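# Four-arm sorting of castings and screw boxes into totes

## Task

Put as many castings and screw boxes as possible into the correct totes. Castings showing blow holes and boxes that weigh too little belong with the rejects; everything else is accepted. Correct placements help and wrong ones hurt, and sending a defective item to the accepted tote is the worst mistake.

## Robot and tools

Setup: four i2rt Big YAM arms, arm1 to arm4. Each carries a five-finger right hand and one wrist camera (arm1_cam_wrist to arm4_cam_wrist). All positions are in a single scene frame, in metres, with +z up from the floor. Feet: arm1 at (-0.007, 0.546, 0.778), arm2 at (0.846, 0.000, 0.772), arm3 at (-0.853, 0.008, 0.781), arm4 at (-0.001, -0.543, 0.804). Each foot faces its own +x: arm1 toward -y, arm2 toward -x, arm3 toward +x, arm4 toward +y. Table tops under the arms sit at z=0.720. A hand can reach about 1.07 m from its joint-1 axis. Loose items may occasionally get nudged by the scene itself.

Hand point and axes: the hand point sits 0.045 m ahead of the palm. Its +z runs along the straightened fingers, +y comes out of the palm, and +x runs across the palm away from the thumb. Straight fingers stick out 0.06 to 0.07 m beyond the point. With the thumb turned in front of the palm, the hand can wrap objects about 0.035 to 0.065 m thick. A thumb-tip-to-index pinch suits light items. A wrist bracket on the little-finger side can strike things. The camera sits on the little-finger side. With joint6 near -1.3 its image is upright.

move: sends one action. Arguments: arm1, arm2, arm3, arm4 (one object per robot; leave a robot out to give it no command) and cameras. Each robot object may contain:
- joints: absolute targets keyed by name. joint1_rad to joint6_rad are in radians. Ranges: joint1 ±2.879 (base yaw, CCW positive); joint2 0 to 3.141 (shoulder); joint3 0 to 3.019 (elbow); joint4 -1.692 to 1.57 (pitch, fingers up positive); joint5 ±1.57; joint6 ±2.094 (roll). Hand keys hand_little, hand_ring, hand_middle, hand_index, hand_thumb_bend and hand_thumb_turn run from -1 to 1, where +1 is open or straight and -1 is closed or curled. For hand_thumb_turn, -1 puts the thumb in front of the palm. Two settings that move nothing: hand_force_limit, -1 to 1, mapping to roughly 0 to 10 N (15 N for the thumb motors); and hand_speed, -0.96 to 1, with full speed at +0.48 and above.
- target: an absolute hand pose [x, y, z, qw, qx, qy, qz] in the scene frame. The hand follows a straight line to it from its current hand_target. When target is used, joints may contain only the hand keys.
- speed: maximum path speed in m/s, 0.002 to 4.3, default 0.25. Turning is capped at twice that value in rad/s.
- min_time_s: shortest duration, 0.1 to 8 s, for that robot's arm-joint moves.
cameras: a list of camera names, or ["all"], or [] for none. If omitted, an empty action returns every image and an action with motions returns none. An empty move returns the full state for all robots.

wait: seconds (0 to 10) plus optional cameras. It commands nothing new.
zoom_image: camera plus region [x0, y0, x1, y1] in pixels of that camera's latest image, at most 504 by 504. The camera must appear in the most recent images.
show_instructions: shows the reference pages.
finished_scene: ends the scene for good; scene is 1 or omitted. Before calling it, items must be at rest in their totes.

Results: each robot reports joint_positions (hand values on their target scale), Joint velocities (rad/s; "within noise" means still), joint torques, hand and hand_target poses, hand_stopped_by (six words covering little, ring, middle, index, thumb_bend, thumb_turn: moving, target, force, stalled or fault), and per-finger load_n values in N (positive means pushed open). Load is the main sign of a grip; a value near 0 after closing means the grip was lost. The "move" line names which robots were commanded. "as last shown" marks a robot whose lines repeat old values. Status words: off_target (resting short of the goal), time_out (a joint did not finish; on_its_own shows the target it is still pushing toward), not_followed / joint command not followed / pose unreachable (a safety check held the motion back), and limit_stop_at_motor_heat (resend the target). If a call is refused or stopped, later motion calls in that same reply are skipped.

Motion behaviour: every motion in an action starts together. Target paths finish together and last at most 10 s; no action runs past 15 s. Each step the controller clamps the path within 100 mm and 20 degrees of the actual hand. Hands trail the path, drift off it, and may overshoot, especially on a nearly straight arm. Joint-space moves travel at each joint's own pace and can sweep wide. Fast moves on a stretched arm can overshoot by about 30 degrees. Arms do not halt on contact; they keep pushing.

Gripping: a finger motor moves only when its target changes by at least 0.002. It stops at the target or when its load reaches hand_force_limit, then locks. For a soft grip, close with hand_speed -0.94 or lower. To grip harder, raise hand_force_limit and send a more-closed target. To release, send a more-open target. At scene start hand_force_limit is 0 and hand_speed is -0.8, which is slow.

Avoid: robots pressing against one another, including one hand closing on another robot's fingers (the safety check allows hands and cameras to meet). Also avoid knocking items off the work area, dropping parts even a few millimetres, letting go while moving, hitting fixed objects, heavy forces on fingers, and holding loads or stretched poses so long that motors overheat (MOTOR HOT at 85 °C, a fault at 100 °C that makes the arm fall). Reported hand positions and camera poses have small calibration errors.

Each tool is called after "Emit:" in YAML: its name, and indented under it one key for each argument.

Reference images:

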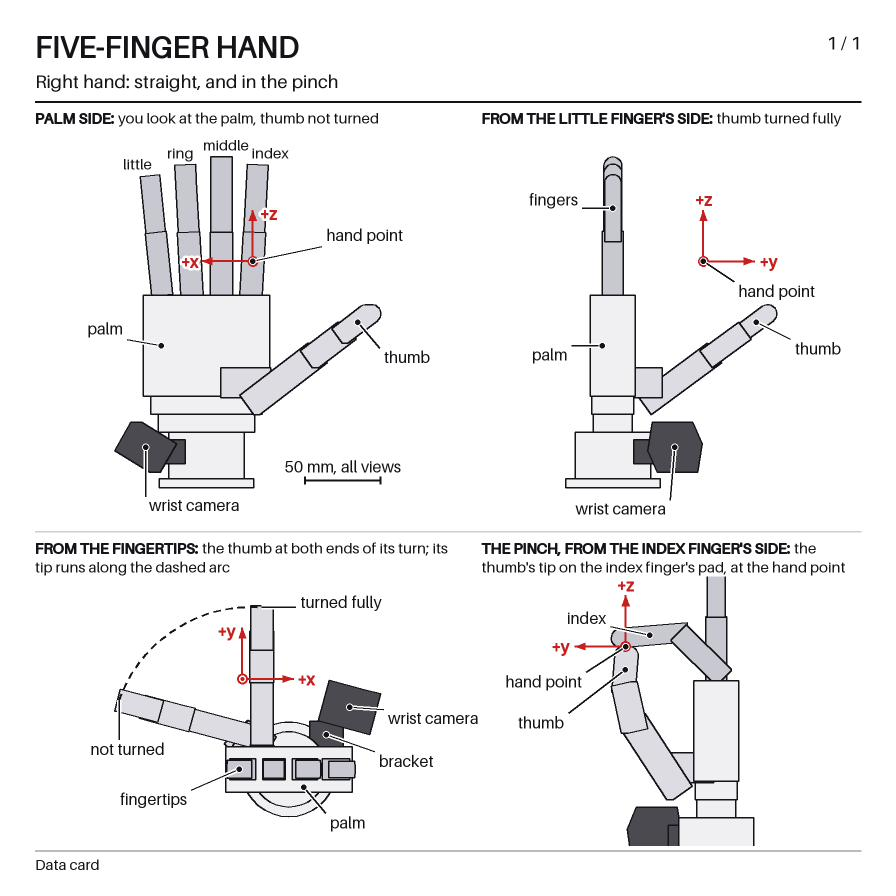

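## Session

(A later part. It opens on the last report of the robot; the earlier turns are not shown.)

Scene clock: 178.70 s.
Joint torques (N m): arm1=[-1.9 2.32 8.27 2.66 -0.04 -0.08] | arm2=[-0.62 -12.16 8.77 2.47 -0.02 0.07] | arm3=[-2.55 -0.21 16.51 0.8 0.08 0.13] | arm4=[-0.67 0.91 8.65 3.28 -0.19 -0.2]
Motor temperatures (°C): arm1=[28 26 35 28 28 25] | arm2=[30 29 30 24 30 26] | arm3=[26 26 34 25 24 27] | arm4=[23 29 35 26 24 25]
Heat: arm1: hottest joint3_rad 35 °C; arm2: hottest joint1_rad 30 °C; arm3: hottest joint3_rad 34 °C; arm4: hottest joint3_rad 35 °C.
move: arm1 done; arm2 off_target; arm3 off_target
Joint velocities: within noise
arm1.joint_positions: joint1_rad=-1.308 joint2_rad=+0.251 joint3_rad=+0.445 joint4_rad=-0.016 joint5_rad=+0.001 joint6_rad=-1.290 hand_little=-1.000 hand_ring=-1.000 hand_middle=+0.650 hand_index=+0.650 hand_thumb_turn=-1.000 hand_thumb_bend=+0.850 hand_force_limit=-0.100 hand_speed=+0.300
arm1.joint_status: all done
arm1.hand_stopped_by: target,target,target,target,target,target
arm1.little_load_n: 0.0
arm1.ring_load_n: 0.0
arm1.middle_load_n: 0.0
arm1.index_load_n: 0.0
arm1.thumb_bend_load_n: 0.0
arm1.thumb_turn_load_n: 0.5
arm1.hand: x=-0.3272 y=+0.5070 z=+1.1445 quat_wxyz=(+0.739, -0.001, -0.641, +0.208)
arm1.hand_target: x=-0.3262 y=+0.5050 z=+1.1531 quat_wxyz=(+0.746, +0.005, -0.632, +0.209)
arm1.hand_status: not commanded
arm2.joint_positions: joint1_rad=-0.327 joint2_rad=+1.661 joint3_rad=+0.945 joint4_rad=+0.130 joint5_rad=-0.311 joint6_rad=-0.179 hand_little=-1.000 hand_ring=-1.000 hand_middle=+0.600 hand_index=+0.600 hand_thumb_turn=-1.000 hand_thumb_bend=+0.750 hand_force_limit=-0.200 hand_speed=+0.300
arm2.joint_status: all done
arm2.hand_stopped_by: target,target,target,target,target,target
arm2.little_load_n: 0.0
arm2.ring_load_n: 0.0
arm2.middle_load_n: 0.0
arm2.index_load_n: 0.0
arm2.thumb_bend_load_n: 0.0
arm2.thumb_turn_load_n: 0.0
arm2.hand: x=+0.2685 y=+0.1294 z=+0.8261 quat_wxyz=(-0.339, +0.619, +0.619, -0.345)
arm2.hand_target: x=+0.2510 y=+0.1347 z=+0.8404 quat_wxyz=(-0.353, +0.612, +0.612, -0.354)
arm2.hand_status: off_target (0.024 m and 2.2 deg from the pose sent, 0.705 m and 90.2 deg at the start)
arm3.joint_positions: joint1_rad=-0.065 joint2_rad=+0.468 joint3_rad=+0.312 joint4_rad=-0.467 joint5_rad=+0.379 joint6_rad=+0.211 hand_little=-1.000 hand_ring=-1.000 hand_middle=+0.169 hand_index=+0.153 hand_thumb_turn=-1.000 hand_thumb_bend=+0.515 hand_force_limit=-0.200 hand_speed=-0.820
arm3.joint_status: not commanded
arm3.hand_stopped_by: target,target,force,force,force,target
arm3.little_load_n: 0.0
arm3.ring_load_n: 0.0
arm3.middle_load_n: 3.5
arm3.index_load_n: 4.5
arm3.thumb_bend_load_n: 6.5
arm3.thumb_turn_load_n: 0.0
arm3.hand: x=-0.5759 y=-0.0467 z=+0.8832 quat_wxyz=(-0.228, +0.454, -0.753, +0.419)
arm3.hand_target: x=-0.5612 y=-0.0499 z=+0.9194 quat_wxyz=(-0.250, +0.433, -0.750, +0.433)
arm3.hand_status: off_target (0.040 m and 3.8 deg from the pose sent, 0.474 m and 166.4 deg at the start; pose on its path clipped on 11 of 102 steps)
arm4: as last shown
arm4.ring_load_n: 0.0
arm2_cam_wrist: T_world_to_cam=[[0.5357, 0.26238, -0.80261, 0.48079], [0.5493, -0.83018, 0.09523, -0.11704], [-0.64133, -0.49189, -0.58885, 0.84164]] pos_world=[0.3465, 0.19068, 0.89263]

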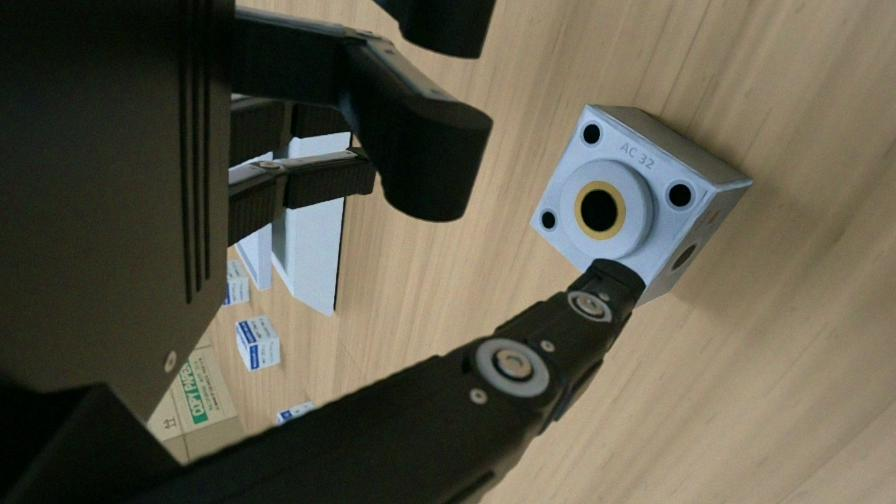

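Emit:
move:
  arm3: {"target":[-0.63,-0.50,0.84,0,0,0.866,-0.5],"speed":0.5}
  arm2: {"target":[0.273,0.1295,0.760,0.3687,-0.6385,-0.5851,0.3378],"speed":0.15}
  arm1: {"target":[-0.20,0.27,0.98,0,0,-0.866,0.5],"speed":0.5}
  cameras: ["arm2_cam_wrist","arm1_cam_wrist","arm3_cam_wrist"]

Scene clock: 182.93 s.
Joint torques (N m): arm1=[-1.9 -3.19 10.92 1.99 -0.57 0.08] | arm2=[-0.15 -11.87 4.83 2.65 0.04 0.08] | arm3=[-1.73 -10.46 12.78 1.96 0.26 0.2] | arm4=[-0.67 0.85 8.65 3.28 -0.19 -0.2]
Motor temperatures (°C): arm1=[28 26 36 28 28 25] | arm2=[30 29 30 24 30 26] | arm3=[26 26 35 25 24 27] | arm4=[23 29 35 27 24 25]
Heat: arm1: hottest joint3_rad 36 °C; arm2: hottest joint1_rad 30 °C; arm3: hottest joint3_rad 35 °C; arm4: hottest joint3_rad 35 °C.
move: arm1 off_target; arm2 done; arm3 off_target
Joint velocities: within noise
arm1.joint_positions: joint1_rad=-1.040 joint2_rad=+0.888 joint3_rad=+0.677 joint4_rad=-0.688 joint5_rad=-0.835 joint6_rad=-0.693 hand_little=-1.000 hand_ring=-1.000 hand_middle=+0.650 hand_index=+0.650 hand_thumb_turn=-1.000 hand_thumb_bend=+0.850 hand_force_limit=-0.100 hand_speed=+0.300
arm1.joint_status: not commanded
arm1.hand_stopped_by: target,target,target,target,target,target
arm1.little_load_n: 0.0
arm1.ring_load_n: 0.0
arm1.middle_load_n: 0.0
arm1.index_load_n: 0.0
arm1.thumb_bend_load_n: 0.0
arm1.thumb_turn_load_n: 0.0
arm1.hand: x=-0.1884 y=+0.2812 z=+0.9551 quat_wxyz=(-0.019, -0.013, -0.874, +0.485)
arm1.hand_target: x=-0.1990 y=+0.2711 z=+0.9801 quat_wxyz=(+0.000, +0.000, -0.866, +0.500)
arm1.hand_status: off_target (0.030 m and 3.3 deg from the pose sent, 0.315 m and 97.5 deg at the start)
arm2.joint_positions: joint1_rad=-0.315 joint2_rad=+1.772 joint3_rad=+0.844 joint4_rad=+0.396 joint5_rad=-0.219 joint6_rad=-0.122 hand_little=-1.000 hand_ring=-1.000 hand_middle=+0.600 hand_index=+0.600 hand_thumb_turn=-1.000 hand_thumb_bend=+0.750 hand_force_limit=-0.200 hand_speed=+0.300
arm2.joint_status: not commanded
arm2.hand_stopped_by: target,target,target,target,target,target
arm2.little_load_n: 0.0
arm2.ring_load_n: 0.0
arm2.middle_load_n: 0.0
arm2.index_load_n: 0.0
arm2.thumb_bend_load_n: 0.0
arm2.thumb_turn_load_n: 0.0
arm2.hand: x=+0.2747 y=+0.1346 z=+0.7655 quat_wxyz=(-0.371, +0.638, +0.585, -0.335)
arm2.hand_target: x=+0.2732 y=+0.1296 z=+0.7600 quat_wxyz=(-0.369, +0.639, +0.585, -0.338)
arm2.hand_status: done (0.008 m and 0.4 deg from the pose sent, 0.066 m and 5.7 deg at the start)
arm3.joint_positions: joint1_rad=-1.071 joint2_rad=+1.517 joint3_rad=+0.717 joint4_rad=+0.153 joint5_rad=+0.411 joint6_rad=+0.240 hand_little=-1.000 hand_ring=-1.000 hand_middle=+0.169 hand_index=+0.153 hand_thumb_turn=-1.000 hand_thumb_bend=+0.515 hand_force_limit=-0.200 hand_speed=-0.820
arm3.joint_status: not commanded
arm3.hand_stopped_by: target,target,force,force,force,target
arm3.little_load_n: 0.0
arm3.ring_load_n: 0.0
arm3.middle_load_n: 3.5
arm3.index_load_n: 4.0
arm3.thumb_bend_load_n: 6.0
arm3.thumb_turn_load_n: 0.0
arm3.hand: x=-0.6426 y=-0.4691 z=+0.8134 quat_wxyz=(+0.015, +0.018, -0.882, +0.470)
arm3.hand_target: x=-0.6312 y=-0.4975 z=+0.8413 quat_wxyz=(+0.000, +0.000, -0.866, +0.500)
arm3.hand_status: off_target (0.043 m and 4.7 deg from the pose sent, 0.459 m and 61.1 deg at the start)
arm4: as last shown
pictures: arm1_cam_wrist, arm2_cam_wrist, arm3_cam_wrist
arm1_cam_wrist: T_world_to_cam=[[-0.2174, 0.4559, -0.86307, 0.66283], [0.81384, 0.57283, 0.09759, -0.10497], [0.53889, -0.68119, -0.49556, 0.88252]] pos_world=[-0.24605, 0.35911, 1.01966]
arm2_cam_wrist: T_world_to_cam=[[0.52854, 0.22496, -0.81856, 0.44682], [0.47145, -0.87967, 0.06266, -0.05743], [-0.70596, -0.41902, -0.57099, 0.80675]] pos_world=[0.36045, 0.18702, 0.83]
arm3_cam_wrist: T_world_to_cam=[[-0.25046, 0.51209, -0.82161, 0.75111], [0.8175, 0.56648, 0.10387, 0.70085], [0.51861, -0.64565, -0.56051, 0.60402]] pos_world=[-0.69808, -0.39166, 0.88288]

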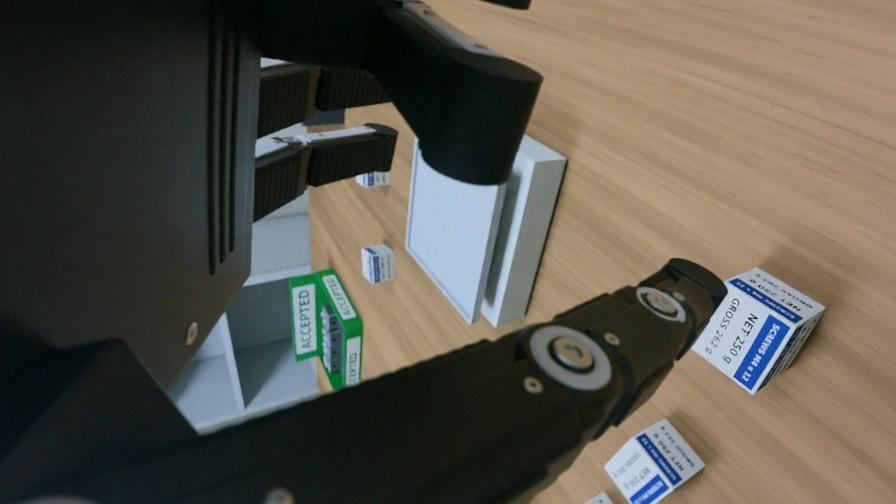

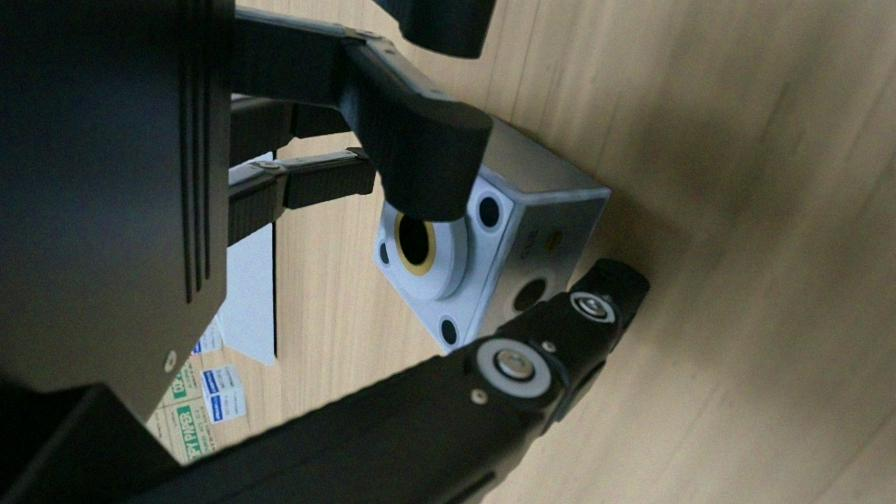

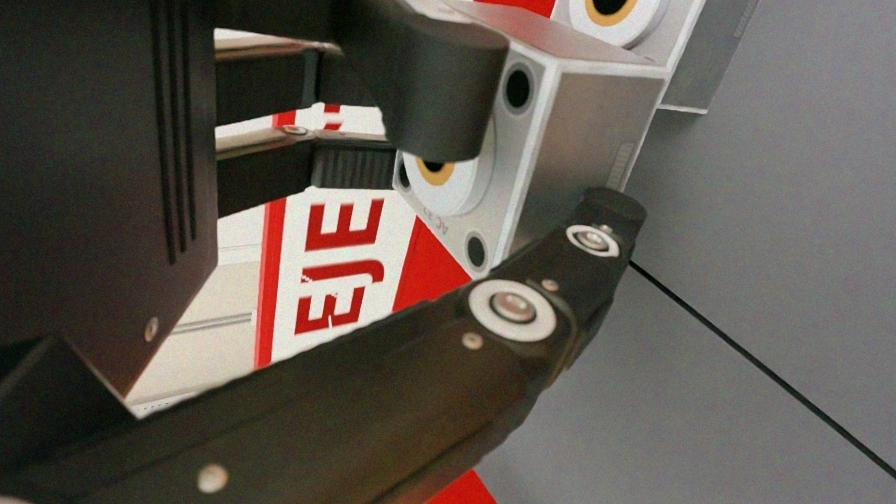

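Emit:
move:
  arm3: {"target":[-0.612,-0.493,0.757,0,0,0.866,-0.5],"speed":0.12}
  arm2: {"joints":{"hand_index":0.0,"hand_middle":0.0,"hand_thumb_bend":0.2,"hand_speed":-0.82,"hand_force_limit":-0.2}}
  arm1: {"target":[-0.105,0.292,0.87,0,0,-0.866,0.5],"speed":0.3}
  cameras: ["arm2_cam_wrist","arm1_cam_wrist","arm3_cam_wrist"]

Scene clock: 185.83 s.
Joint torques (N m): arm1=[-1.9 -0.44 7.94 2.22 -0.3 0.13] | arm2=[-0.21 -11.93 4.86 2.33 0.05 0.06] | arm3=[-1.32 -11.63 7.91 1.91 -0.06 0.12] | arm4=[-0.62 0.85 8.68 3.29 -0.19 -0.19]
Motor temperatures (°C): arm1=[28 26 36 28 28 25] | arm2=[30 29 30 24 30 26] | arm3=[26 26 35 25 24 27] | arm4=[23 29 35 27 24 25]
Heat: arm1: hottest joint3_rad 36 °C; arm2: hottest joint1_rad 30 °C; arm3: hottest joint3_rad 35 °C; arm4: hottest joint3_rad 35 °C.
move: arm1 done; arm2 off_target; arm3 off_target
Joint velocities: within noise
arm1.joint_positions: joint1_rad=-0.857 joint2_rad=+0.626 joint3_rad=+0.302 joint4_rad=-0.417 joint5_rad=-0.706 joint6_rad=-0.515 hand_little=-1.000 hand_ring=-1.000 hand_middle=+0.650 hand_index=+0.650 hand_thumb_turn=-1.000 hand_thumb_bend=+0.850 hand_force_limit=-0.100 hand_speed=+0.300
arm1.joint_status: not commanded
arm1.hand_stopped_by: target,target,target,target,target,target
arm1.little_load_n: 0.0
arm1.ring_load_n: 0.0
arm1.middle_load_n: 0.0
arm1.index_load_n: 0.0
arm1.thumb_bend_load_n: 0.0
arm1.thumb_turn_load_n: 0.0
arm1.hand: x=-0.1028 y=+0.2970 z=+0.8624 quat_wxyz=(-0.006, -0.004, -0.871, +0.491)
arm1.hand_target: x=-0.1050 y=+0.2922 z=+0.8701 quat_wxyz=(+0.000, +0.000, -0.866, +0.500)
arm1.hand_status: done (0.009 m and 1.4 deg from the pose sent, 0.120 m and 3.3 deg at the start)
arm2.joint_positions: joint1_rad=-0.314 joint2_rad=+1.772 joint3_rad=+0.844 joint4_rad=+0.404 joint5_rad=-0.219 joint6_rad=-0.121 hand_little=-1.000 hand_ring=-1.000 hand_middle=+0.169 hand_index=+0.154 hand_thumb_turn=-1.000 hand_thumb_bend=+0.524 hand_force_limit=-0.200 hand_speed=-0.820
arm2.joint_status: hand_middle off_target (ended at +0.169, target +0.000); hand_index off_target (ended at +0.154, target +0.000); hand_thumb_bend off_target (ended at +0.524, target +0.200); the others done
arm2.hand_stopped_by: target,target,force,force,force,target
arm2.little_load_n: 0.0
arm2.ring_load_n: 0.0
arm2.middle_load_n: 5.0
arm2.index_load_n: 6.0
arm2.thumb_bend_load_n: 7.5
arm2.thumb_turn_load_n: 0.0
arm2.hand: x=+0.2732 y=+0.1345 z=+0.7671 quat_wxyz=(-0.374, +0.637, +0.584, -0.337)
arm2.hand_target: x=+0.2731 y=+0.1294 z=+0.7600 quat_wxyz=(-0.369, +0.638, +0.585, -0.338)
arm2.hand_status: not commanded
arm3.joint_positions: joint1_rad=-1.043 joint2_rad=+1.723 joint3_rad=+0.717 joint4_rad=+0.403 joint5_rad=+0.456 joint6_rad=+0.264 hand_little=-1.000 hand_ring=-1.000 hand_middle=+0.169 hand_index=+0.153 hand_thumb_turn=-1.000 hand_thumb_bend=+0.515 hand_force_limit=-0.200 hand_speed=-0.820
arm3.joint_status: not commanded
arm3.hand_stopped_by: target,target,force,force,force,target
arm3.little_load_n: 0.0
arm3.ring_load_n: 0.0
arm3.middle_load_n: 4.5
arm3.index_load_n: 3.0
arm3.thumb_bend_load_n: 6.5
arm3.thumb_turn_load_n: -1.0
arm3.hand: x=-0.6245 y=-0.4871 z=+0.7569 quat_wxyz=(+0.013, +0.004, -0.870, +0.493)
arm3.hand_target: x=-0.6121 y=-0.4925 z=+0.7573 quat_wxyz=(+0.000, +0.000, -0.866, +0.500)
arm3.hand_status: off_target (0.014 m and 1.8 deg from the pose sent, 0.069 m and 4.7 deg at the start)
arm4.joint_positions: joint1_rad=-1.292 joint2_rad=+0.256 joint3_rad=+0.447 joint4_rad=-0.027 joint5_rad=+0.004 joint6_rad=-1.291 hand_little=+1.000 hand_ring=+1.000 hand_middle=+1.000 hand_index=+1.000 hand_thumb_turn=+1.000 hand_thumb_bend=+1.000 hand_force_limit=-0.100 hand_speed=+0.200
arm4.joint_status: not commanded
arm4.hand_stopped_by: target,target,target,target,target,target
arm4.little_load_n: 0.0
arm4.ring_load_n: 0.0
arm4.middle_load_n: 0.0
arm4.index_load_n: 0.0
arm4.thumb_bend_load_n: 0.0
arm4.thumb_turn_load_n: 0.0
arm4.hand: x=+0.3216 y=-0.5020 z=+1.1655 quat_wxyz=(-0.207, +0.648, +0.000, +0.733)
arm4.hand_target: x=+0.3204 y=-0.5045 z=+1.1765 quat_wxyz=(-0.205, +0.635, +0.002, +0.745)
arm4.hand_status: not commanded
pictures: arm1_cam_wrist, arm2_cam_wrist, arm3_cam_wrist
arm1_cam_wrist: T_world_to_cam=[[-0.24527, 0.44271, -0.86247, 0.59481], [0.81498, 0.57596, 0.06387, -0.14645], [0.52502, -0.68723, -0.50206, 0.8073]] pos_world=[-0.15861, 0.37583, 0.92767]
arm2_cam_wrist: T_world_to_cam=[[0.52224, 0.22612, -0.82227, 0.45336], [0.47198, -0.87971, 0.05785, -0.05326], [-0.71028, -0.41831, -0.56614, 0.80389]] pos_world=[0.35936, 0.18691, 0.83098]
arm3_cam_wrist: T_world_to_cam=[[-0.22489, 0.47412, -0.85126, 0.73833], [0.82773, 0.55389, 0.08982, 0.713], [0.51409, -0.68441, -0.51701, 0.49669]] pos_world=[-0.67947, -0.40504, 0.82126]

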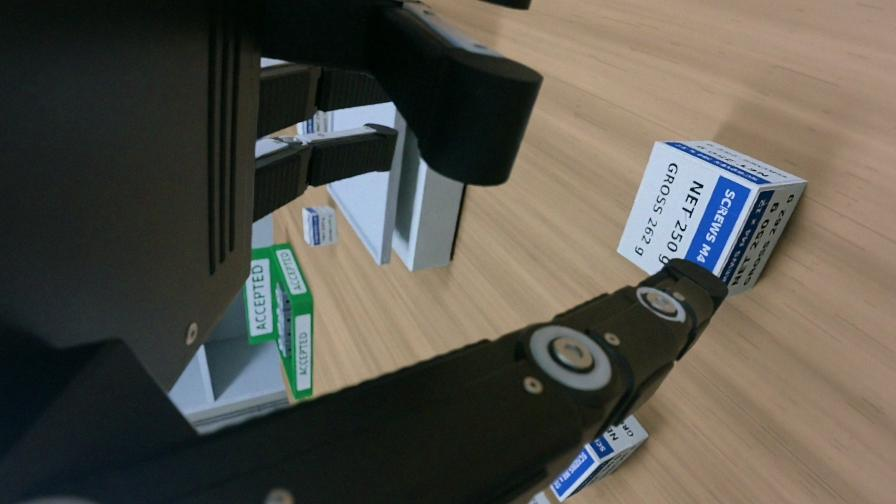

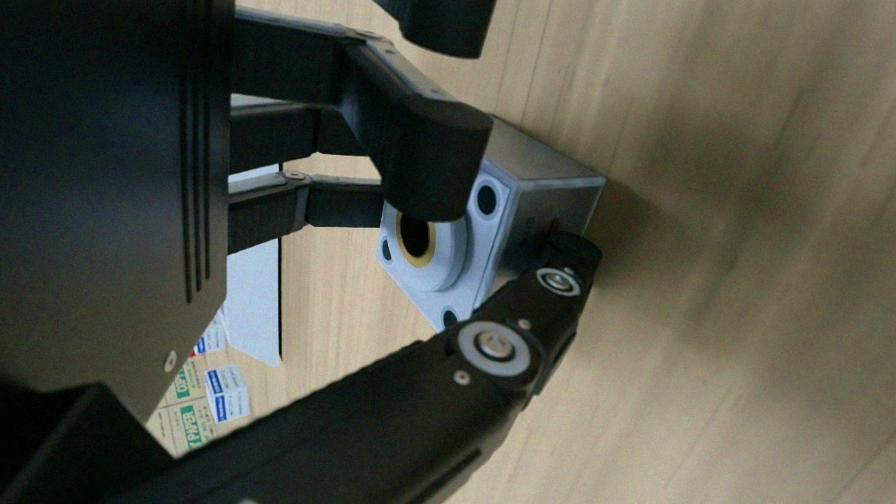

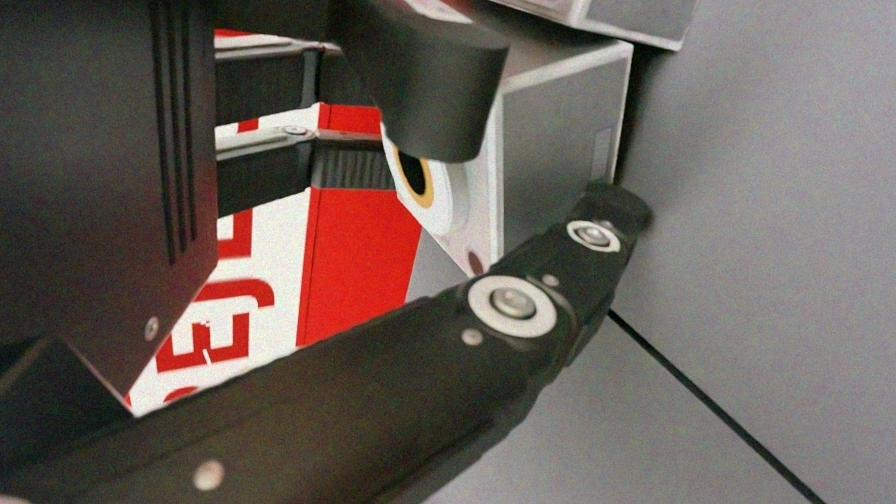

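Emit:
zoom_image:
  camera: "arm3_cam_wrist"
  region: [360, 0, 760, 300]

Scaled by 1.260 from the camera's image (finer frame: 1280x720).

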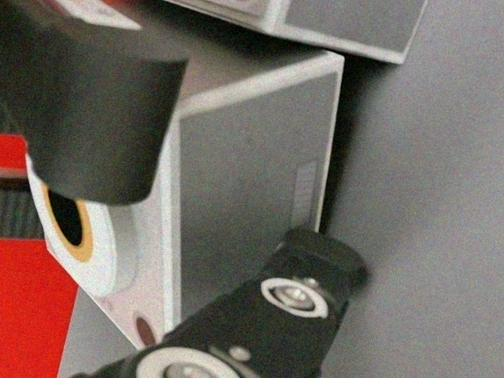

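Emit:
move:
  arm3: {"target":[-0.609,-0.493,0.768,0,0,0.866,-0.5],"speed":0.12}
  arm2: {"target":[0.48,-0.42,1.075,0.570,0.570,-0.418,0.4183],"speed":0.7}
  arm1: {"target":[-0.0869,0.295,0.756,0.0284,-0.0491,0.8647,-0.4993],"speed":0.2}
  cameras: ["arm4_cam_wrist","arm1_cam_wrist","arm3_cam_wrist"]

Emit:
zoom_image:
  camera: "arm4_cam_wrist"
  region: [320, 260, 480, 420]

Scene clock: 190.40 s.
Joint torques (N m): arm1=[-1.9 -1.03 4.55 2.17 -0.53 -0.04] | arm2=[0.03 -9.99 10.19 1.98 0 -0.21] | arm3=[0.15 -14.04 8.62 0.31 0.04 0.19] | arm4=[-0.67 0.85 8.66 3.28 -0.19 -0.2]
Motor temperatures (°C): arm1=[28 25 36 28 28 24] | arm2=[30 29 30 24 30 26] | arm3=[26 26 35 25 24 27] | arm4=[23 29 35 27 24 25]
Heat: arm1: hottest joint3_rad 36 °C; arm2: hottest joint1_rad 30 °C; arm3: hottest joint3_rad 35 °C; arm4: hottest joint3_rad 35 °C.
move: arm1 done; arm2 off_target; arm3 off_target
Joint velocities: within noise
arm1.joint_positions: joint1_rad=-0.838 joint2_rad=+1.088 joint3_rad=+0.105 joint4_rad=+0.212 joint5_rad=-0.771 joint6_rad=-0.580 hand_little=-1.000 hand_ring=-1.000 hand_middle=+0.650 hand_index=+0.650 hand_thumb_turn=-1.000 hand_thumb_bend=+0.850 hand_force_limit=-0.100 hand_speed=+0.300
arm1.joint_status: not commanded
arm1.hand_stopped_by: target,target,target,target,target,target
arm1.little_load_n: 0.0
arm1.ring_load_n: 0.0
arm1.middle_load_n: 0.0
arm1.index_load_n: 0.0
arm1.thumb_bend_load_n: 0.0
arm1.thumb_turn_load_n: 0.0
arm1.hand: x=-0.0876 y=+0.2967 z=+0.7565 quat_wxyz=(-0.029, +0.040, -0.866, +0.497)
arm1.hand_target: x=-0.0869 y=+0.2950 z=+0.7561 quat_wxyz=(-0.028, +0.049, -0.865, +0.499)
arm1.hand_status: done (0.002 m and 1.1 deg from the pose sent, 0.108 m and 6.7 deg at the start)
arm2.joint_positions: joint1_rad=+0.659 joint2_rad=+1.270 joint3_rad=+0.665 joint4_rad=+0.550 joint5_rad=-0.928 joint6_rad=-1.847 hand_little=-1.000 hand_ring=-1.000 hand_middle=+0.169 hand_index=+0.155 hand_thumb_turn=-1.000 hand_thumb_bend=+0.524 hand_force_limit=-0.200 hand_speed=-0.820
arm2.joint_status: not commanded
arm2.hand_stopped_by: target,target,force,force,force,target
arm2.little_load_n: 0.0
arm2.ring_load_n: 0.0
arm2.middle_load_n: 3.5
arm2.index_load_n: 7.5
arm2.thumb_bend_load_n: 8.0
arm2.thumb_turn_load_n: 0.0
arm2.hand: x=+0.4849 y=-0.4101 z=+1.0337 quat_wxyz=(-0.543, -0.564, +0.452, -0.429)
arm2.hand_target: x=+0.4817 y=-0.4184 z=+1.0750 quat_wxyz=(-0.570, -0.570, +0.418, -0.418)
arm2.hand_status: off_target (0.043 m and 5.2 deg from the pose sent, 0.667 m and 152.8 deg at the start)
arm3.joint_positions: joint1_rad=-1.042 joint2_rad=+1.723 joint3_rad=+0.717 joint4_rad=+0.401 joint5_rad=+0.459 joint6_rad=+0.266 hand_little=-1.000 hand_ring=-1.000 hand_middle=+0.169 hand_index=+0.153 hand_thumb_turn=-1.000 hand_thumb_bend=+0.515 hand_force_limit=-0.200 hand_speed=-0.820
arm3.joint_status: not commanded
arm3.hand_stopped_by: target,target,force,force,force,target
arm3.little_load_n: 0.0
arm3.ring_load_n: 0.0
arm3.middle_load_n: 4.5
arm3.index_load_n: 3.0
arm3.thumb_bend_load_n: 6.0
arm3.thumb_turn_load_n: -1.5
arm3.hand: x=-0.6246 y=-0.4867 z=+0.7566 quat_wxyz=(+0.014, +0.003, -0.870, +0.493)
arm3.hand_target: x=-0.6091 y=-0.4925 z=+0.7682 quat_wxyz=(+0.000, +0.000, -0.866, +0.500)
arm3.hand_status: off_target (0.020 m and 1.9 deg from the pose sent, 0.020 m and 1.8 deg at the start)
arm4: as last shown
pictures: arm1_cam_wrist, arm3_cam_wrist, arm4_cam_wrist
arm1_cam_wrist: T_world_to_cam=[[-0.29048, 0.40254, -0.86809, 0.51947], [0.75363, 0.65527, 0.05167, -0.17155], [0.58963, -0.63921, -0.49371, 0.73107]] pos_world=[-0.15088, 0.37061, 0.82075]
arm3_cam_wrist: T_world_to_cam=[[-0.22414, 0.4753, -0.85079, 0.73869], [0.82931, 0.55155, 0.08964, 0.71297], [0.51186, -0.68548, -0.5178, 0.49557]] pos_world=[-0.67936, -0.40464, 0.82116]
arm4_cam_wrist: T_world_to_cam=[[0.28197, -0.95929, -0.01585, -0.5504], [-0.35834, -0.08998, -0.92924, 1.15589], [0.88999, 0.2677, -0.36912, 0.39105]] pos_world=[0.22136, -0.52868, 1.20973]

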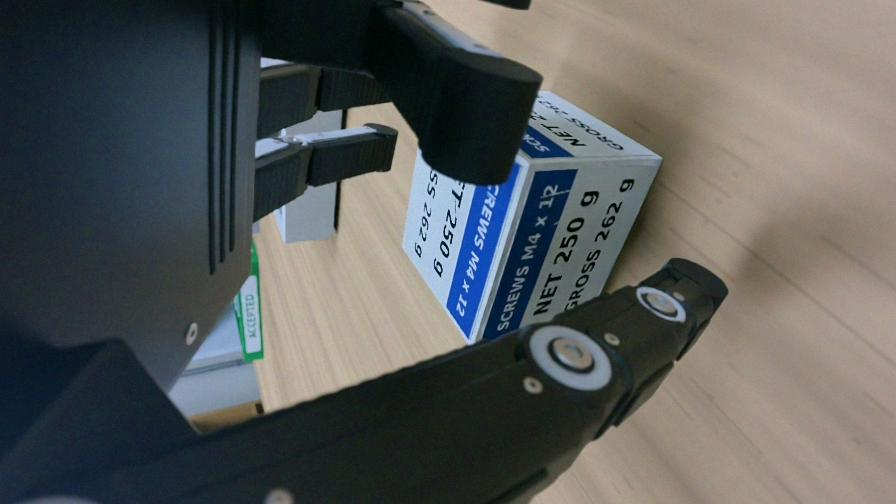

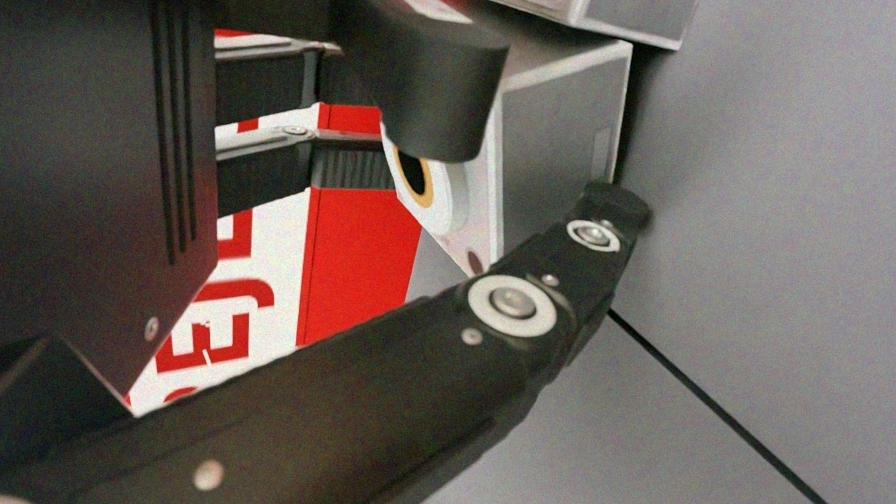

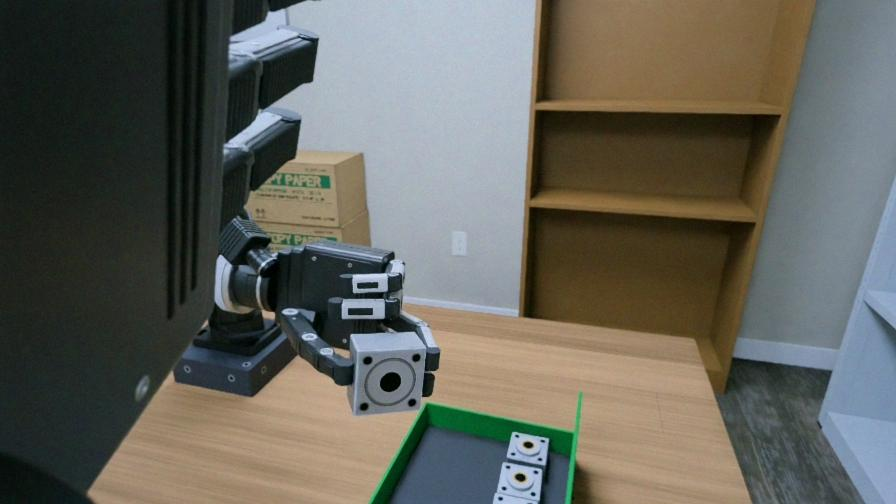

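Scaled by 3.150 from the camera's image (finer frame: 1280x720).

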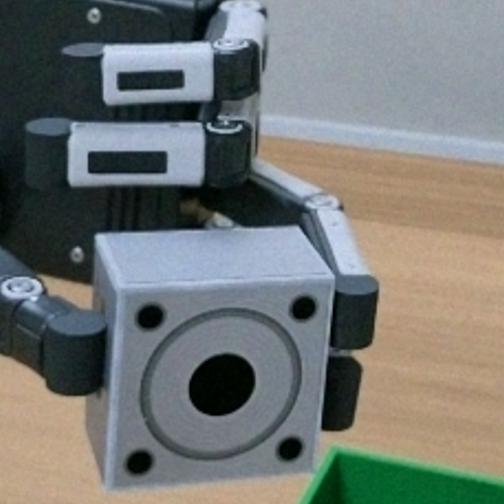

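Emit:
move:
  arm3: {"target":[-0.602,-0.490,0.777,0,0,0.866,-0.5],"speed":0.12}
  arm2: {"target":[0.732,-0.432,0.83,0,0,-0.866,0.5],"speed":0.6}
  arm1: {"joints":{"hand_index":0.0,"hand_middle":0.0,"hand_thumb_bend":0.2,"hand_speed":-0.8,"hand_force_limit":-0.1}}
  cameras: ["arm2_cam_wrist","arm1_cam_wrist","arm3_cam_wrist"]

Scene clock: 193.67 s.
Joint torques (N m): arm1=[-1.9 -1.03 4.55 2.11 -0.43 -0.04] | arm2=[-0.03 -7.65 6.11 2.8 -0.15 0.1] | arm3=[-0.5 -14.33 9.21 0.23 0.03 0.1] | arm4=[-0.62 0.85 8.69 3.29 -0.19 -0.19]
Motor temperatures (°C): arm1=[28 25 35 28 28 24] | arm2=[30 29 30 24 30 26] | arm3=[26 26 35 25 24 27] | arm4=[23 29 35 27 24 25]
Heat: arm1: hottest joint3_rad 35 °C; arm2: hottest joint1_rad 30 °C; arm3: hottest joint3_rad 35 °C; arm4: hottest joint3_rad 35 °C.
move: arm1 off_target; arm2 done; arm3 off_target
Joint velocities: within noise
arm1.joint_positions: joint1_rad=-0.836 joint2_rad=+1.089 joint3_rad=+0.105 joint4_rad=+0.213 joint5_rad=-0.773 joint6_rad=-0.580 hand_little=-1.000 hand_ring=-1.000 hand_middle=+0.116 hand_index=+0.099 hand_thumb_turn=-1.000 hand_thumb_bend=+0.571 hand_force_limit=-0.100 hand_speed=-0.800
arm1.joint_status: hand_middle off_target (ended at +0.116, target +0.000); hand_index off_target (ended at +0.099, target +0.000); hand_thumb_bend off_target (ended at +0.571, target +0.200); the others done
arm1.hand_stopped_by: target,target,force,force,force,target
arm1.little_load_n: 0.0
arm1.ring_load_n: 0.0
arm1.middle_load_n: 6.0
arm1.index_load_n: 6.5
arm1.thumb_bend_load_n: 8.0
arm1.thumb_turn_load_n: 0.0
arm1.hand: x=-0.0871 y=+0.2964 z=+0.7567 quat_wxyz=(-0.030, +0.041, -0.866, +0.498)
arm1.hand_target: x=-0.0868 y=+0.2951 z=+0.7560 quat_wxyz=(-0.028, +0.049, -0.865, +0.499)
arm1.hand_status: not commanded
arm2.joint_positions: joint1_rad=+1.132 joint2_rad=+1.299 joint3_rad=+0.535 joint4_rad=+0.176 joint5_rad=-0.391 joint6_rad=-0.253 hand_little=-1.000 hand_ring=-1.000 hand_middle=+0.169 hand_index=+0.155 hand_thumb_turn=-1.000 hand_thumb_bend=+0.524 hand_force_limit=-0.200 hand_speed=-0.820
arm2.joint_status: not commanded
arm2.hand_stopped_by: target,target,force,force,force,target
arm2.little_load_n: 0.0
arm2.ring_load_n: 0.0
arm2.middle_load_n: 4.5
arm2.index_load_n: 6.0
arm2.thumb_bend_load_n: 8.0
arm2.thumb_turn_load_n: 0.0
arm2.hand: x=+0.7308 y=-0.4250 z=+0.8235 quat_wxyz=(+0.000, +0.001, +0.872, -0.489)
arm2.hand_target: x=+0.7321 y=-0.4317 z=+0.8299 quat_wxyz=(+0.000, +0.000, +0.866, -0.500)
arm2.hand_status: done (0.010 m and 1.4 deg from the pose sent, 0.321 m and 105.5 deg at the start)
arm3.joint_positions: joint1_rad=-1.027 joint2_rad=+1.713 joint3_rad=+0.717 joint4_rad=+0.369 joint5_rad=+0.475 joint6_rad=+0.283 hand_little=-1.000 hand_ring=-1.000 hand_middle=+0.169 hand_index=+0.153 hand_thumb_turn=-1.000 hand_thumb_bend=+0.515 hand_force_limit=-0.200 hand_speed=-0.820
arm3.joint_status: not commanded
arm3.hand_stopped_by: target,target,force,force,force,target
arm3.little_load_n: 0.0
arm3.ring_load_n: 0.0
arm3.middle_load_n: 4.5
arm3.index_load_n: 4.5
arm3.thumb_bend_load_n: 5.5
arm3.thumb_turn_load_n: 0.0
arm3.hand: x=-0.6213 y=-0.4803 z=+0.7564 quat_wxyz=(+0.018, +0.002, -0.874, +0.486)
arm3.hand_target: x=-0.6024 y=-0.4893 z=+0.7771 quat_wxyz=(+0.000, +0.000, -0.866, +0.500)
arm3.hand_status: off_target (0.030 m and 2.7 deg from the pose sent, 0.031 m and 1.9 deg at the start)
arm4: as last shown
pictures: arm1_cam_wrist, arm2_cam_wrist, arm3_cam_wrist
arm1_cam_wrist: T_world_to_cam=[[-0.29114, 0.40023, -0.86894, 0.52125], [0.75181, 0.65741, 0.0509, -0.17194], [0.59162, -0.63846, -0.4923, 0.72955]] pos_world=[-0.15059, 0.37021, 0.82085]
arm2_cam_wrist: T_world_to_cam=[[-0.2639, 0.52664, -0.80809, 1.07768], [0.83391, 0.54558, 0.08322, -0.44444], [0.48471, -0.65191, -0.58315, -0.03178]] pos_world=[0.67044, -0.34578, 0.88932]
arm3_cam_wrist: T_world_to_cam=[[-0.22546, 0.48889, -0.84271, 0.73574], [0.83313, 0.54514, 0.09336, 0.70316], [0.50504, -0.68103, -0.53022, 0.50552]] pos_world=[-0.67525, -0.39875, 0.8224]

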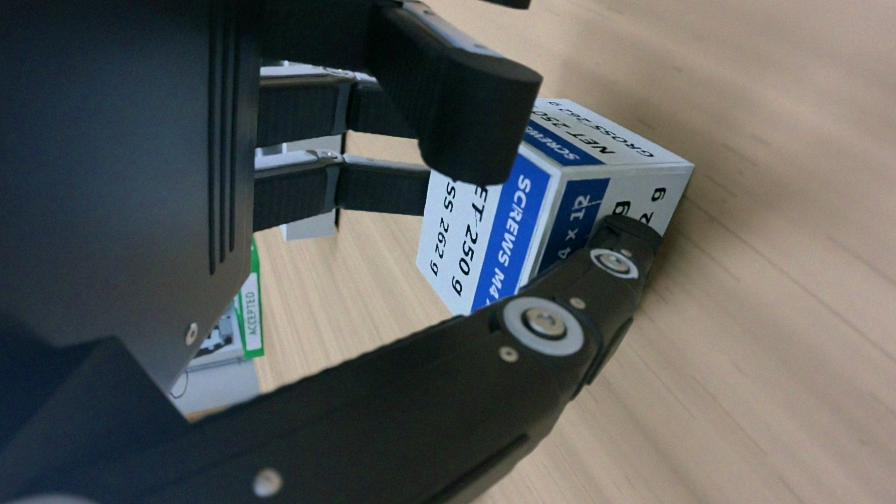

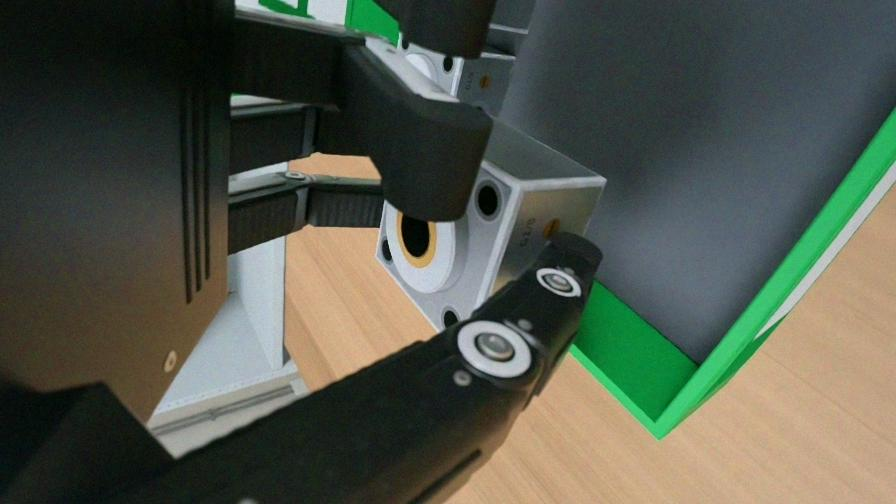

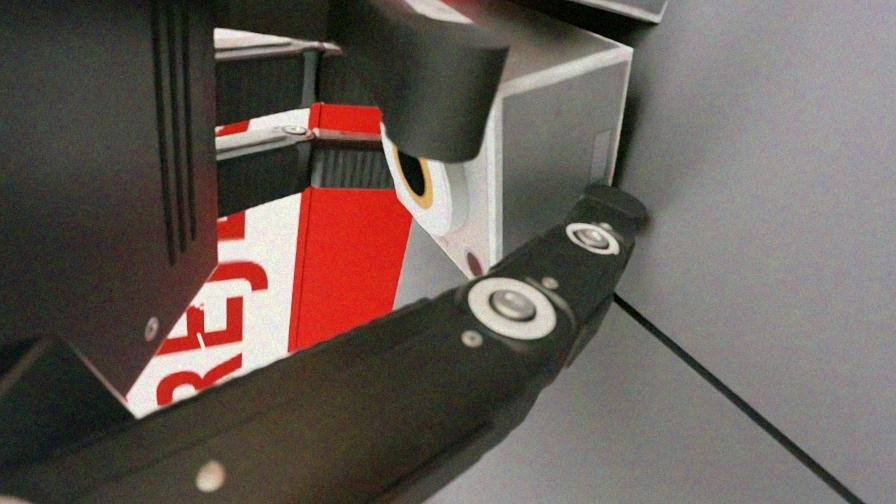

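Emit:
move:
  arm3: {"joints":{"hand_index":0.33,"hand_middle":0.33,"hand_thumb_bend":0.72,"hand_speed":-0.88}}
  arm2: {"target":[0.732,-0.432,0.775,0,0,-0.866,0.5],"speed":0.1}
  arm1: {"target":[-0.012,0.04,0.94,0,0,-0.866,0.5],"speed":0.4}
  cameras: ["arm2_cam_wrist","arm1_cam_wrist","arm3_cam_wrist"]

Scene clock: 195.73 s.
Joint torques (N m): arm1=[-2.2 -7.82 11.1 2.09 0.01 0.17] | arm2=[-0.03 -7.82 4.72 2.81 -0.16 0.1] | arm3=[-1.14 -14.51 9.28 0.53 0.13 0.09] | arm4=[-0.56 0.85 8.68 3.3 -0.19 -0.2]
Motor temperatures (°C): arm1=[28 25 36 28 28 24] | arm2=[30 29 30 24 30 26] | arm3=[26 26 35 25 24 27] | arm4=[23 29 35 27 24 25]
Heat: arm1: hottest joint3_rad 36 °C; arm2: hottest joint1_rad 30 °C; arm3: hottest joint3_rad 35 °C; arm4: hottest joint3_rad 35 °C.
move: arm1 off_target; arm2 done; arm3 done
Joint velocities: within noise
arm1.joint_positions: joint1_rad=-0.110 joint2_rad=+1.228 joint3_rad=+0.732 joint4_rad=-0.096 joint5_rad=-0.087 joint6_rad=-0.063 hand_little=-1.000 hand_ring=-1.000 hand_middle=+0.116 hand_index=+0.099 hand_thumb_turn=-1.000 hand_thumb_bend=+0.571 hand_force_limit=-0.100 hand_speed=-0.800
arm1.joint_status: not commanded
arm1.hand_stopped_by: target,target,force,force,force,target
arm1.little_load_n: 0.0
arm1.ring_load_n: 0.0
arm1.middle_load_n: 5.5
arm1.index_load_n: 5.5
arm1.thumb_bend_load_n: 9.0
arm1.thumb_turn_load_n: 0.0
arm1.hand: x=-0.0123 y=+0.0636 z=+0.9054 quat_wxyz=(+0.001, +0.004, -0.883, +0.470)
arm1.hand_target: x=-0.0119 y=+0.0422 z=+0.9404 quat_wxyz=(+0.000, +0.000, -0.866, +0.500)
arm1.hand_status: off_target (0.042 m and 4.0 deg from the pose sent, 0.324 m and 5.8 deg at the start; pose on its path clipped on 7 of 50 steps)
arm2.joint_positions: joint1_rad=+1.132 joint2_rad=+1.465 joint3_rad=+0.485 joint4_rad=+0.402 joint5_rad=-0.391 joint6_rad=-0.252 hand_little=-1.000 hand_ring=-1.000 hand_middle=+0.169 hand_index=+0.155 hand_thumb_turn=-1.000 hand_thumb_bend=+0.524 hand_force_limit=-0.200 hand_speed=-0.820
arm2.joint_status: not commanded
arm2.hand_stopped_by: target,target,force,force,force,target
arm2.little_load_n: 0.5
arm2.ring_load_n: 0.0
arm2.middle_load_n: 4.5
arm2.index_load_n: 5.5
arm2.thumb_bend_load_n: 8.0
arm2.thumb_turn_load_n: 0.0
arm2.hand: x=+0.7299 y=-0.4269 z=+0.7728 quat_wxyz=(-0.001, +0.001, +0.870, -0.493)
arm2.hand_target: x=+0.7320 y=-0.4318 z=+0.7750 quat_wxyz=(+0.000, +0.000, +0.866, -0.500)
arm2.hand_status: done (0.006 m and 0.9 deg from the pose sent, 0.049 m and 1.4 deg at the start)
arm3.joint_positions: joint1_rad=-1.017 joint2_rad=+1.713 joint3_rad=+0.717 joint4_rad=+0.365 joint5_rad=+0.473 joint6_rad=+0.284 hand_little=-1.000 hand_ring=-1.000 hand_middle=+0.330 hand_index=+0.330 hand_thumb_turn=-1.000 hand_thumb_bend=+0.720 hand_force_limit=-0.200 hand_speed=-0.880
arm3.joint_status: all done
arm3.hand_stopped_by: target,target,target,target,target,target
arm3.little_load_n: 0.0
arm3.ring_load_n: 0.0
arm3.middle_load_n: 0.0
arm3.index_load_n: 0.0
arm3.thumb_bend_load_n: 0.0
arm3.thumb_turn_load_n: 0.0
arm3.hand: x=-0.6168 y=-0.4774 z=+0.7557 quat_wxyz=(+0.015, +0.006, -0.874, +0.485)
arm3.hand_target: x=-0.6025 y=-0.4893 z=+0.7771 quat_wxyz=(+0.000, +0.000, -0.866, +0.500)
arm3.hand_status: not commanded
arm4: as last shown
arm4.index_load_n: -0.5
pictures: arm1_cam_wrist, arm2_cam_wrist, arm3_cam_wrist
arm1_cam_wrist: T_world_to_cam=[[-0.26737, 0.48264, -0.83401, 0.72879], [0.81176, 0.57917, 0.07492, -0.09871], [0.51919, -0.65698, -0.54664, 0.65926]] pos_world=[-0.0673, 0.13854, 0.97559]
arm2_cam_wrist: T_world_to_cam=[[-0.26641, 0.5197, -0.81175, 1.03925], [0.83468, 0.54555, 0.07534, -0.43291], [0.482, -0.65748, -0.57913, -0.06563]] pos_world=[0.66984, -0.34707, 0.83821]
arm3_cam_wrist: T_world_to_cam=[[-0.23014, 0.48957, -0.84105, 0.73101], [0.82756, 0.55318, 0.09556, 0.69656], [0.51204, -0.67402, -0.53246, 0.51413]] pos_world=[-0.67146, -0.39667, 0.822]

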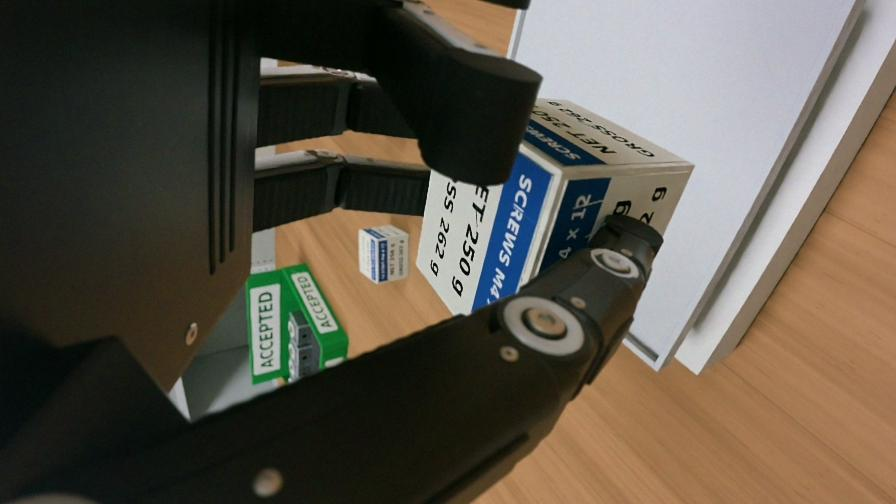

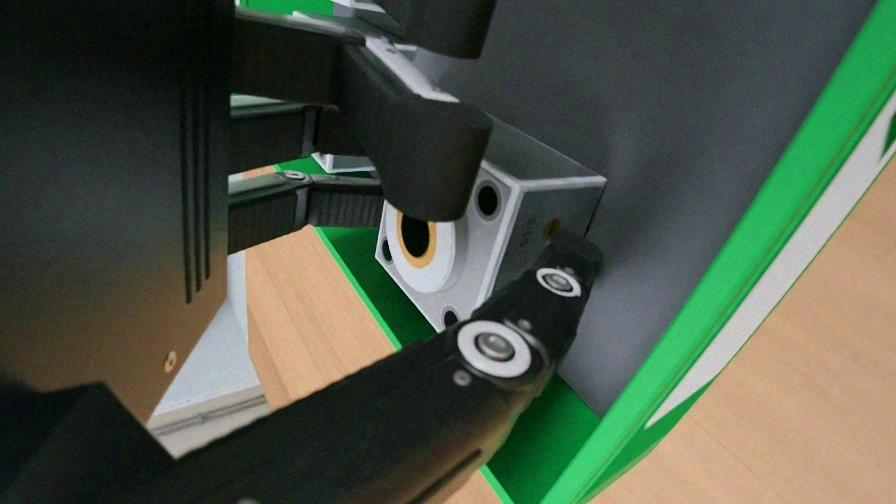

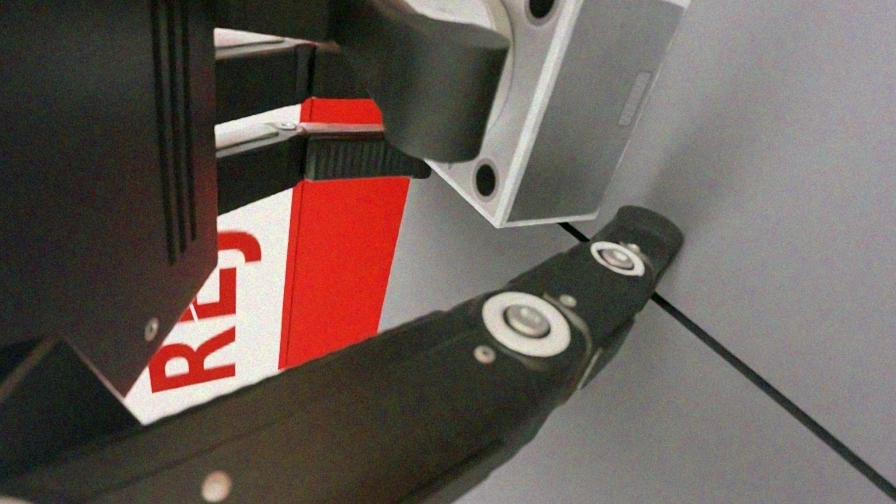

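Emit:
move:
  arm3: {"target":[-0.60,-0.455,0.90,0,0,0.866,-0.5],"speed":0.35}
  arm2: {"target":[0.732,-0.432,0.768,0,0,-0.866,0.5],"speed":0.1}
  arm1: {"target":[-0.008,0.008,0.84,0,0,-0.866,0.5],"speed":0.25}
  cameras: ["arm1_cam_wrist","arm3_cam_wrist"]

Scene clock: 197.17 s.
Joint torques (N m): arm1=[-1.96 -9.93 7.04 3.02 -0.01 0.16] | arm2=[-0.09 -7 4.59 2.67 -0.11 0.05] | arm3=[-1.61 -9.58 12.88 0.42 0.24 0.13] | arm4=[-0.62 0.91 8.66 3.29 -0.19 -0.19]
Motor temperatures (°C): arm1=[28 25 36 28 28 24] | arm2=[30 29 30 24 30 26] | arm3=[26 26 35 25 24 27] | arm4=[23 29 35 27 24 25]
Heat: arm1: hottest joint3_rad 36 °C; arm2: hottest joint1_rad 30 °C; arm3: hottest joint3_rad 35 °C; arm4: hottest joint3_rad 35 °C.
move: arm1 off_target; arm2 done; arm3 off_target
Joint velocities: within noise
arm1.joint_positions: joint1_rad=-0.096 joint2_rad=+1.498 joint3_rad=+0.712 joint4_rad=+0.212 joint5_rad=-0.070 joint6_rad=-0.051 hand_little=-1.000 hand_ring=-1.000 hand_middle=+0.117 hand_index=+0.099 hand_thumb_turn=-1.000 hand_thumb_bend=+0.571 hand_force_limit=-0.100 hand_speed=-0.800
arm1.joint_status: not commanded
arm1.hand_stopped_by: target,target,force,force,force,target
arm1.little_load_n: 0.0
arm1.ring_load_n: 0.0
arm1.middle_load_n: 7.5
arm1.index_load_n: 5.5
arm1.thumb_bend_load_n: 9.5
arm1.thumb_turn_load_n: 0.0
arm1.hand: x=-0.0119 y=+0.0226 z=+0.8230 quat_wxyz=(+0.003, +0.002, -0.879, +0.477)
arm1.hand_target: x=-0.0081 y=+0.0087 z=+0.8403 quat_wxyz=(+0.000, +0.000, -0.866, +0.500)
arm1.hand_status: off_target (0.023 m and 3.0 deg from the pose sent, 0.086 m and 4.0 deg at the start)
arm2.joint_positions: joint1_rad=+1.132 joint2_rad=+1.478 joint3_rad=+0.481 joint4_rad=+0.435 joint5_rad=-0.392 joint6_rad=-0.248 hand_little=-1.000 hand_ring=-1.000 hand_middle=+0.169 hand_index=+0.155 hand_thumb_turn=-1.000 hand_thumb_bend=+0.524 hand_force_limit=-0.200 hand_speed=-0.820
arm2.joint_status: not commanded
arm2.hand_stopped_by: target,target,force,force,force,target
arm2.little_load_n: 0.0
arm2.ring_load_n: 0.0
arm2.middle_load_n: 3.0
arm2.index_load_n: 6.0
arm2.thumb_bend_load_n: 8.5
arm2.thumb_turn_load_n: 0.0
arm2.hand: x=+0.7292 y=-0.4292 z=+0.7715 quat_wxyz=(-0.003, +0.001, +0.867, -0.499)
arm2.hand_target: x=+0.7319 y=-0.4319 z=+0.7680 quat_wxyz=(+0.000, +0.000, +0.866, -0.500)
arm2.hand_status: done (0.005 m and 0.4 deg from the pose sent, 0.007 m and 0.9 deg at the start)
arm3.joint_positions: joint1_rad=-0.964 joint2_rad=+1.348 joint3_rad=+0.753 joint4_rad=-0.036 joint5_rad=+0.513 joint6_rad=+0.317 hand_little=-1.000 hand_ring=-1.000 hand_middle=+0.330 hand_index=+0.330 hand_thumb_turn=-1.000 hand_thumb_bend=+0.720 hand_force_limit=-0.200 hand_speed=-0.880
arm3.joint_status: not commanded
arm3.hand_stopped_by: target,target,target,target,target,target
arm3.little_load_n: 0.0
arm3.ring_load_n: 0.0
arm3.middle_load_n: 0.0
arm3.index_load_n: -0.5
arm3.thumb_bend_load_n: 0.0
arm3.thumb_turn_load_n: 0.0
arm3.hand: x=-0.6132 y=-0.4438 z=+0.8838 quat_wxyz=(+0.010, +0.006, -0.871, +0.491)
arm3.hand_target: x=-0.6004 y=-0.4542 z=+0.9002 quat_wxyz=(+0.000, +0.000, -0.866, +0.500)
arm3.hand_status: off_target (0.024 m and 1.8 deg from the pose sent, 0.147 m and 2.7 deg at the start)
arm4: as last shown
arm4.middle_load_n: -0.5
arm4.index_load_n: 0.0
arm1_cam_wrist: T_world_to_cam=[[-0.26522, 0.47015, -0.84179, 0.68672], [0.81567, 0.57495, 0.06412, -0.06016], [0.51414, -0.66962, -0.53598, 0.57861]] pos_world=[-0.06628, 0.09918, 0.89206]
arm3_cam_wrist: T_world_to_cam=[[-0.22526, 0.47726, -0.8494, 0.82792], [0.82449, 0.55788, 0.09481, 0.66363], [0.51912, -0.67896, -0.51916, 0.59356]] pos_world=[-0.66878, -0.36236, 0.94847]

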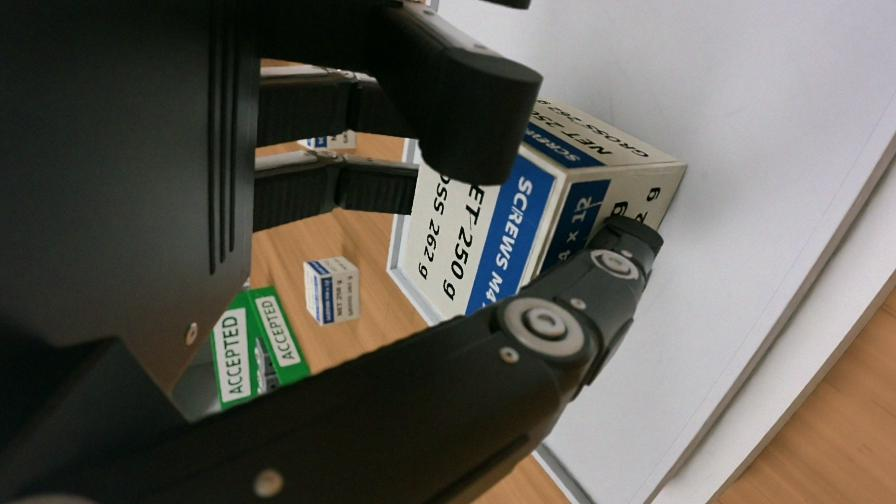

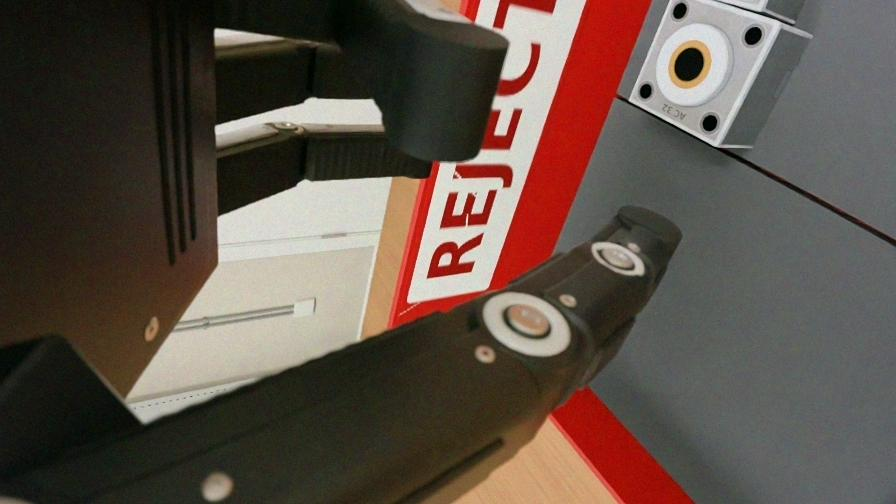

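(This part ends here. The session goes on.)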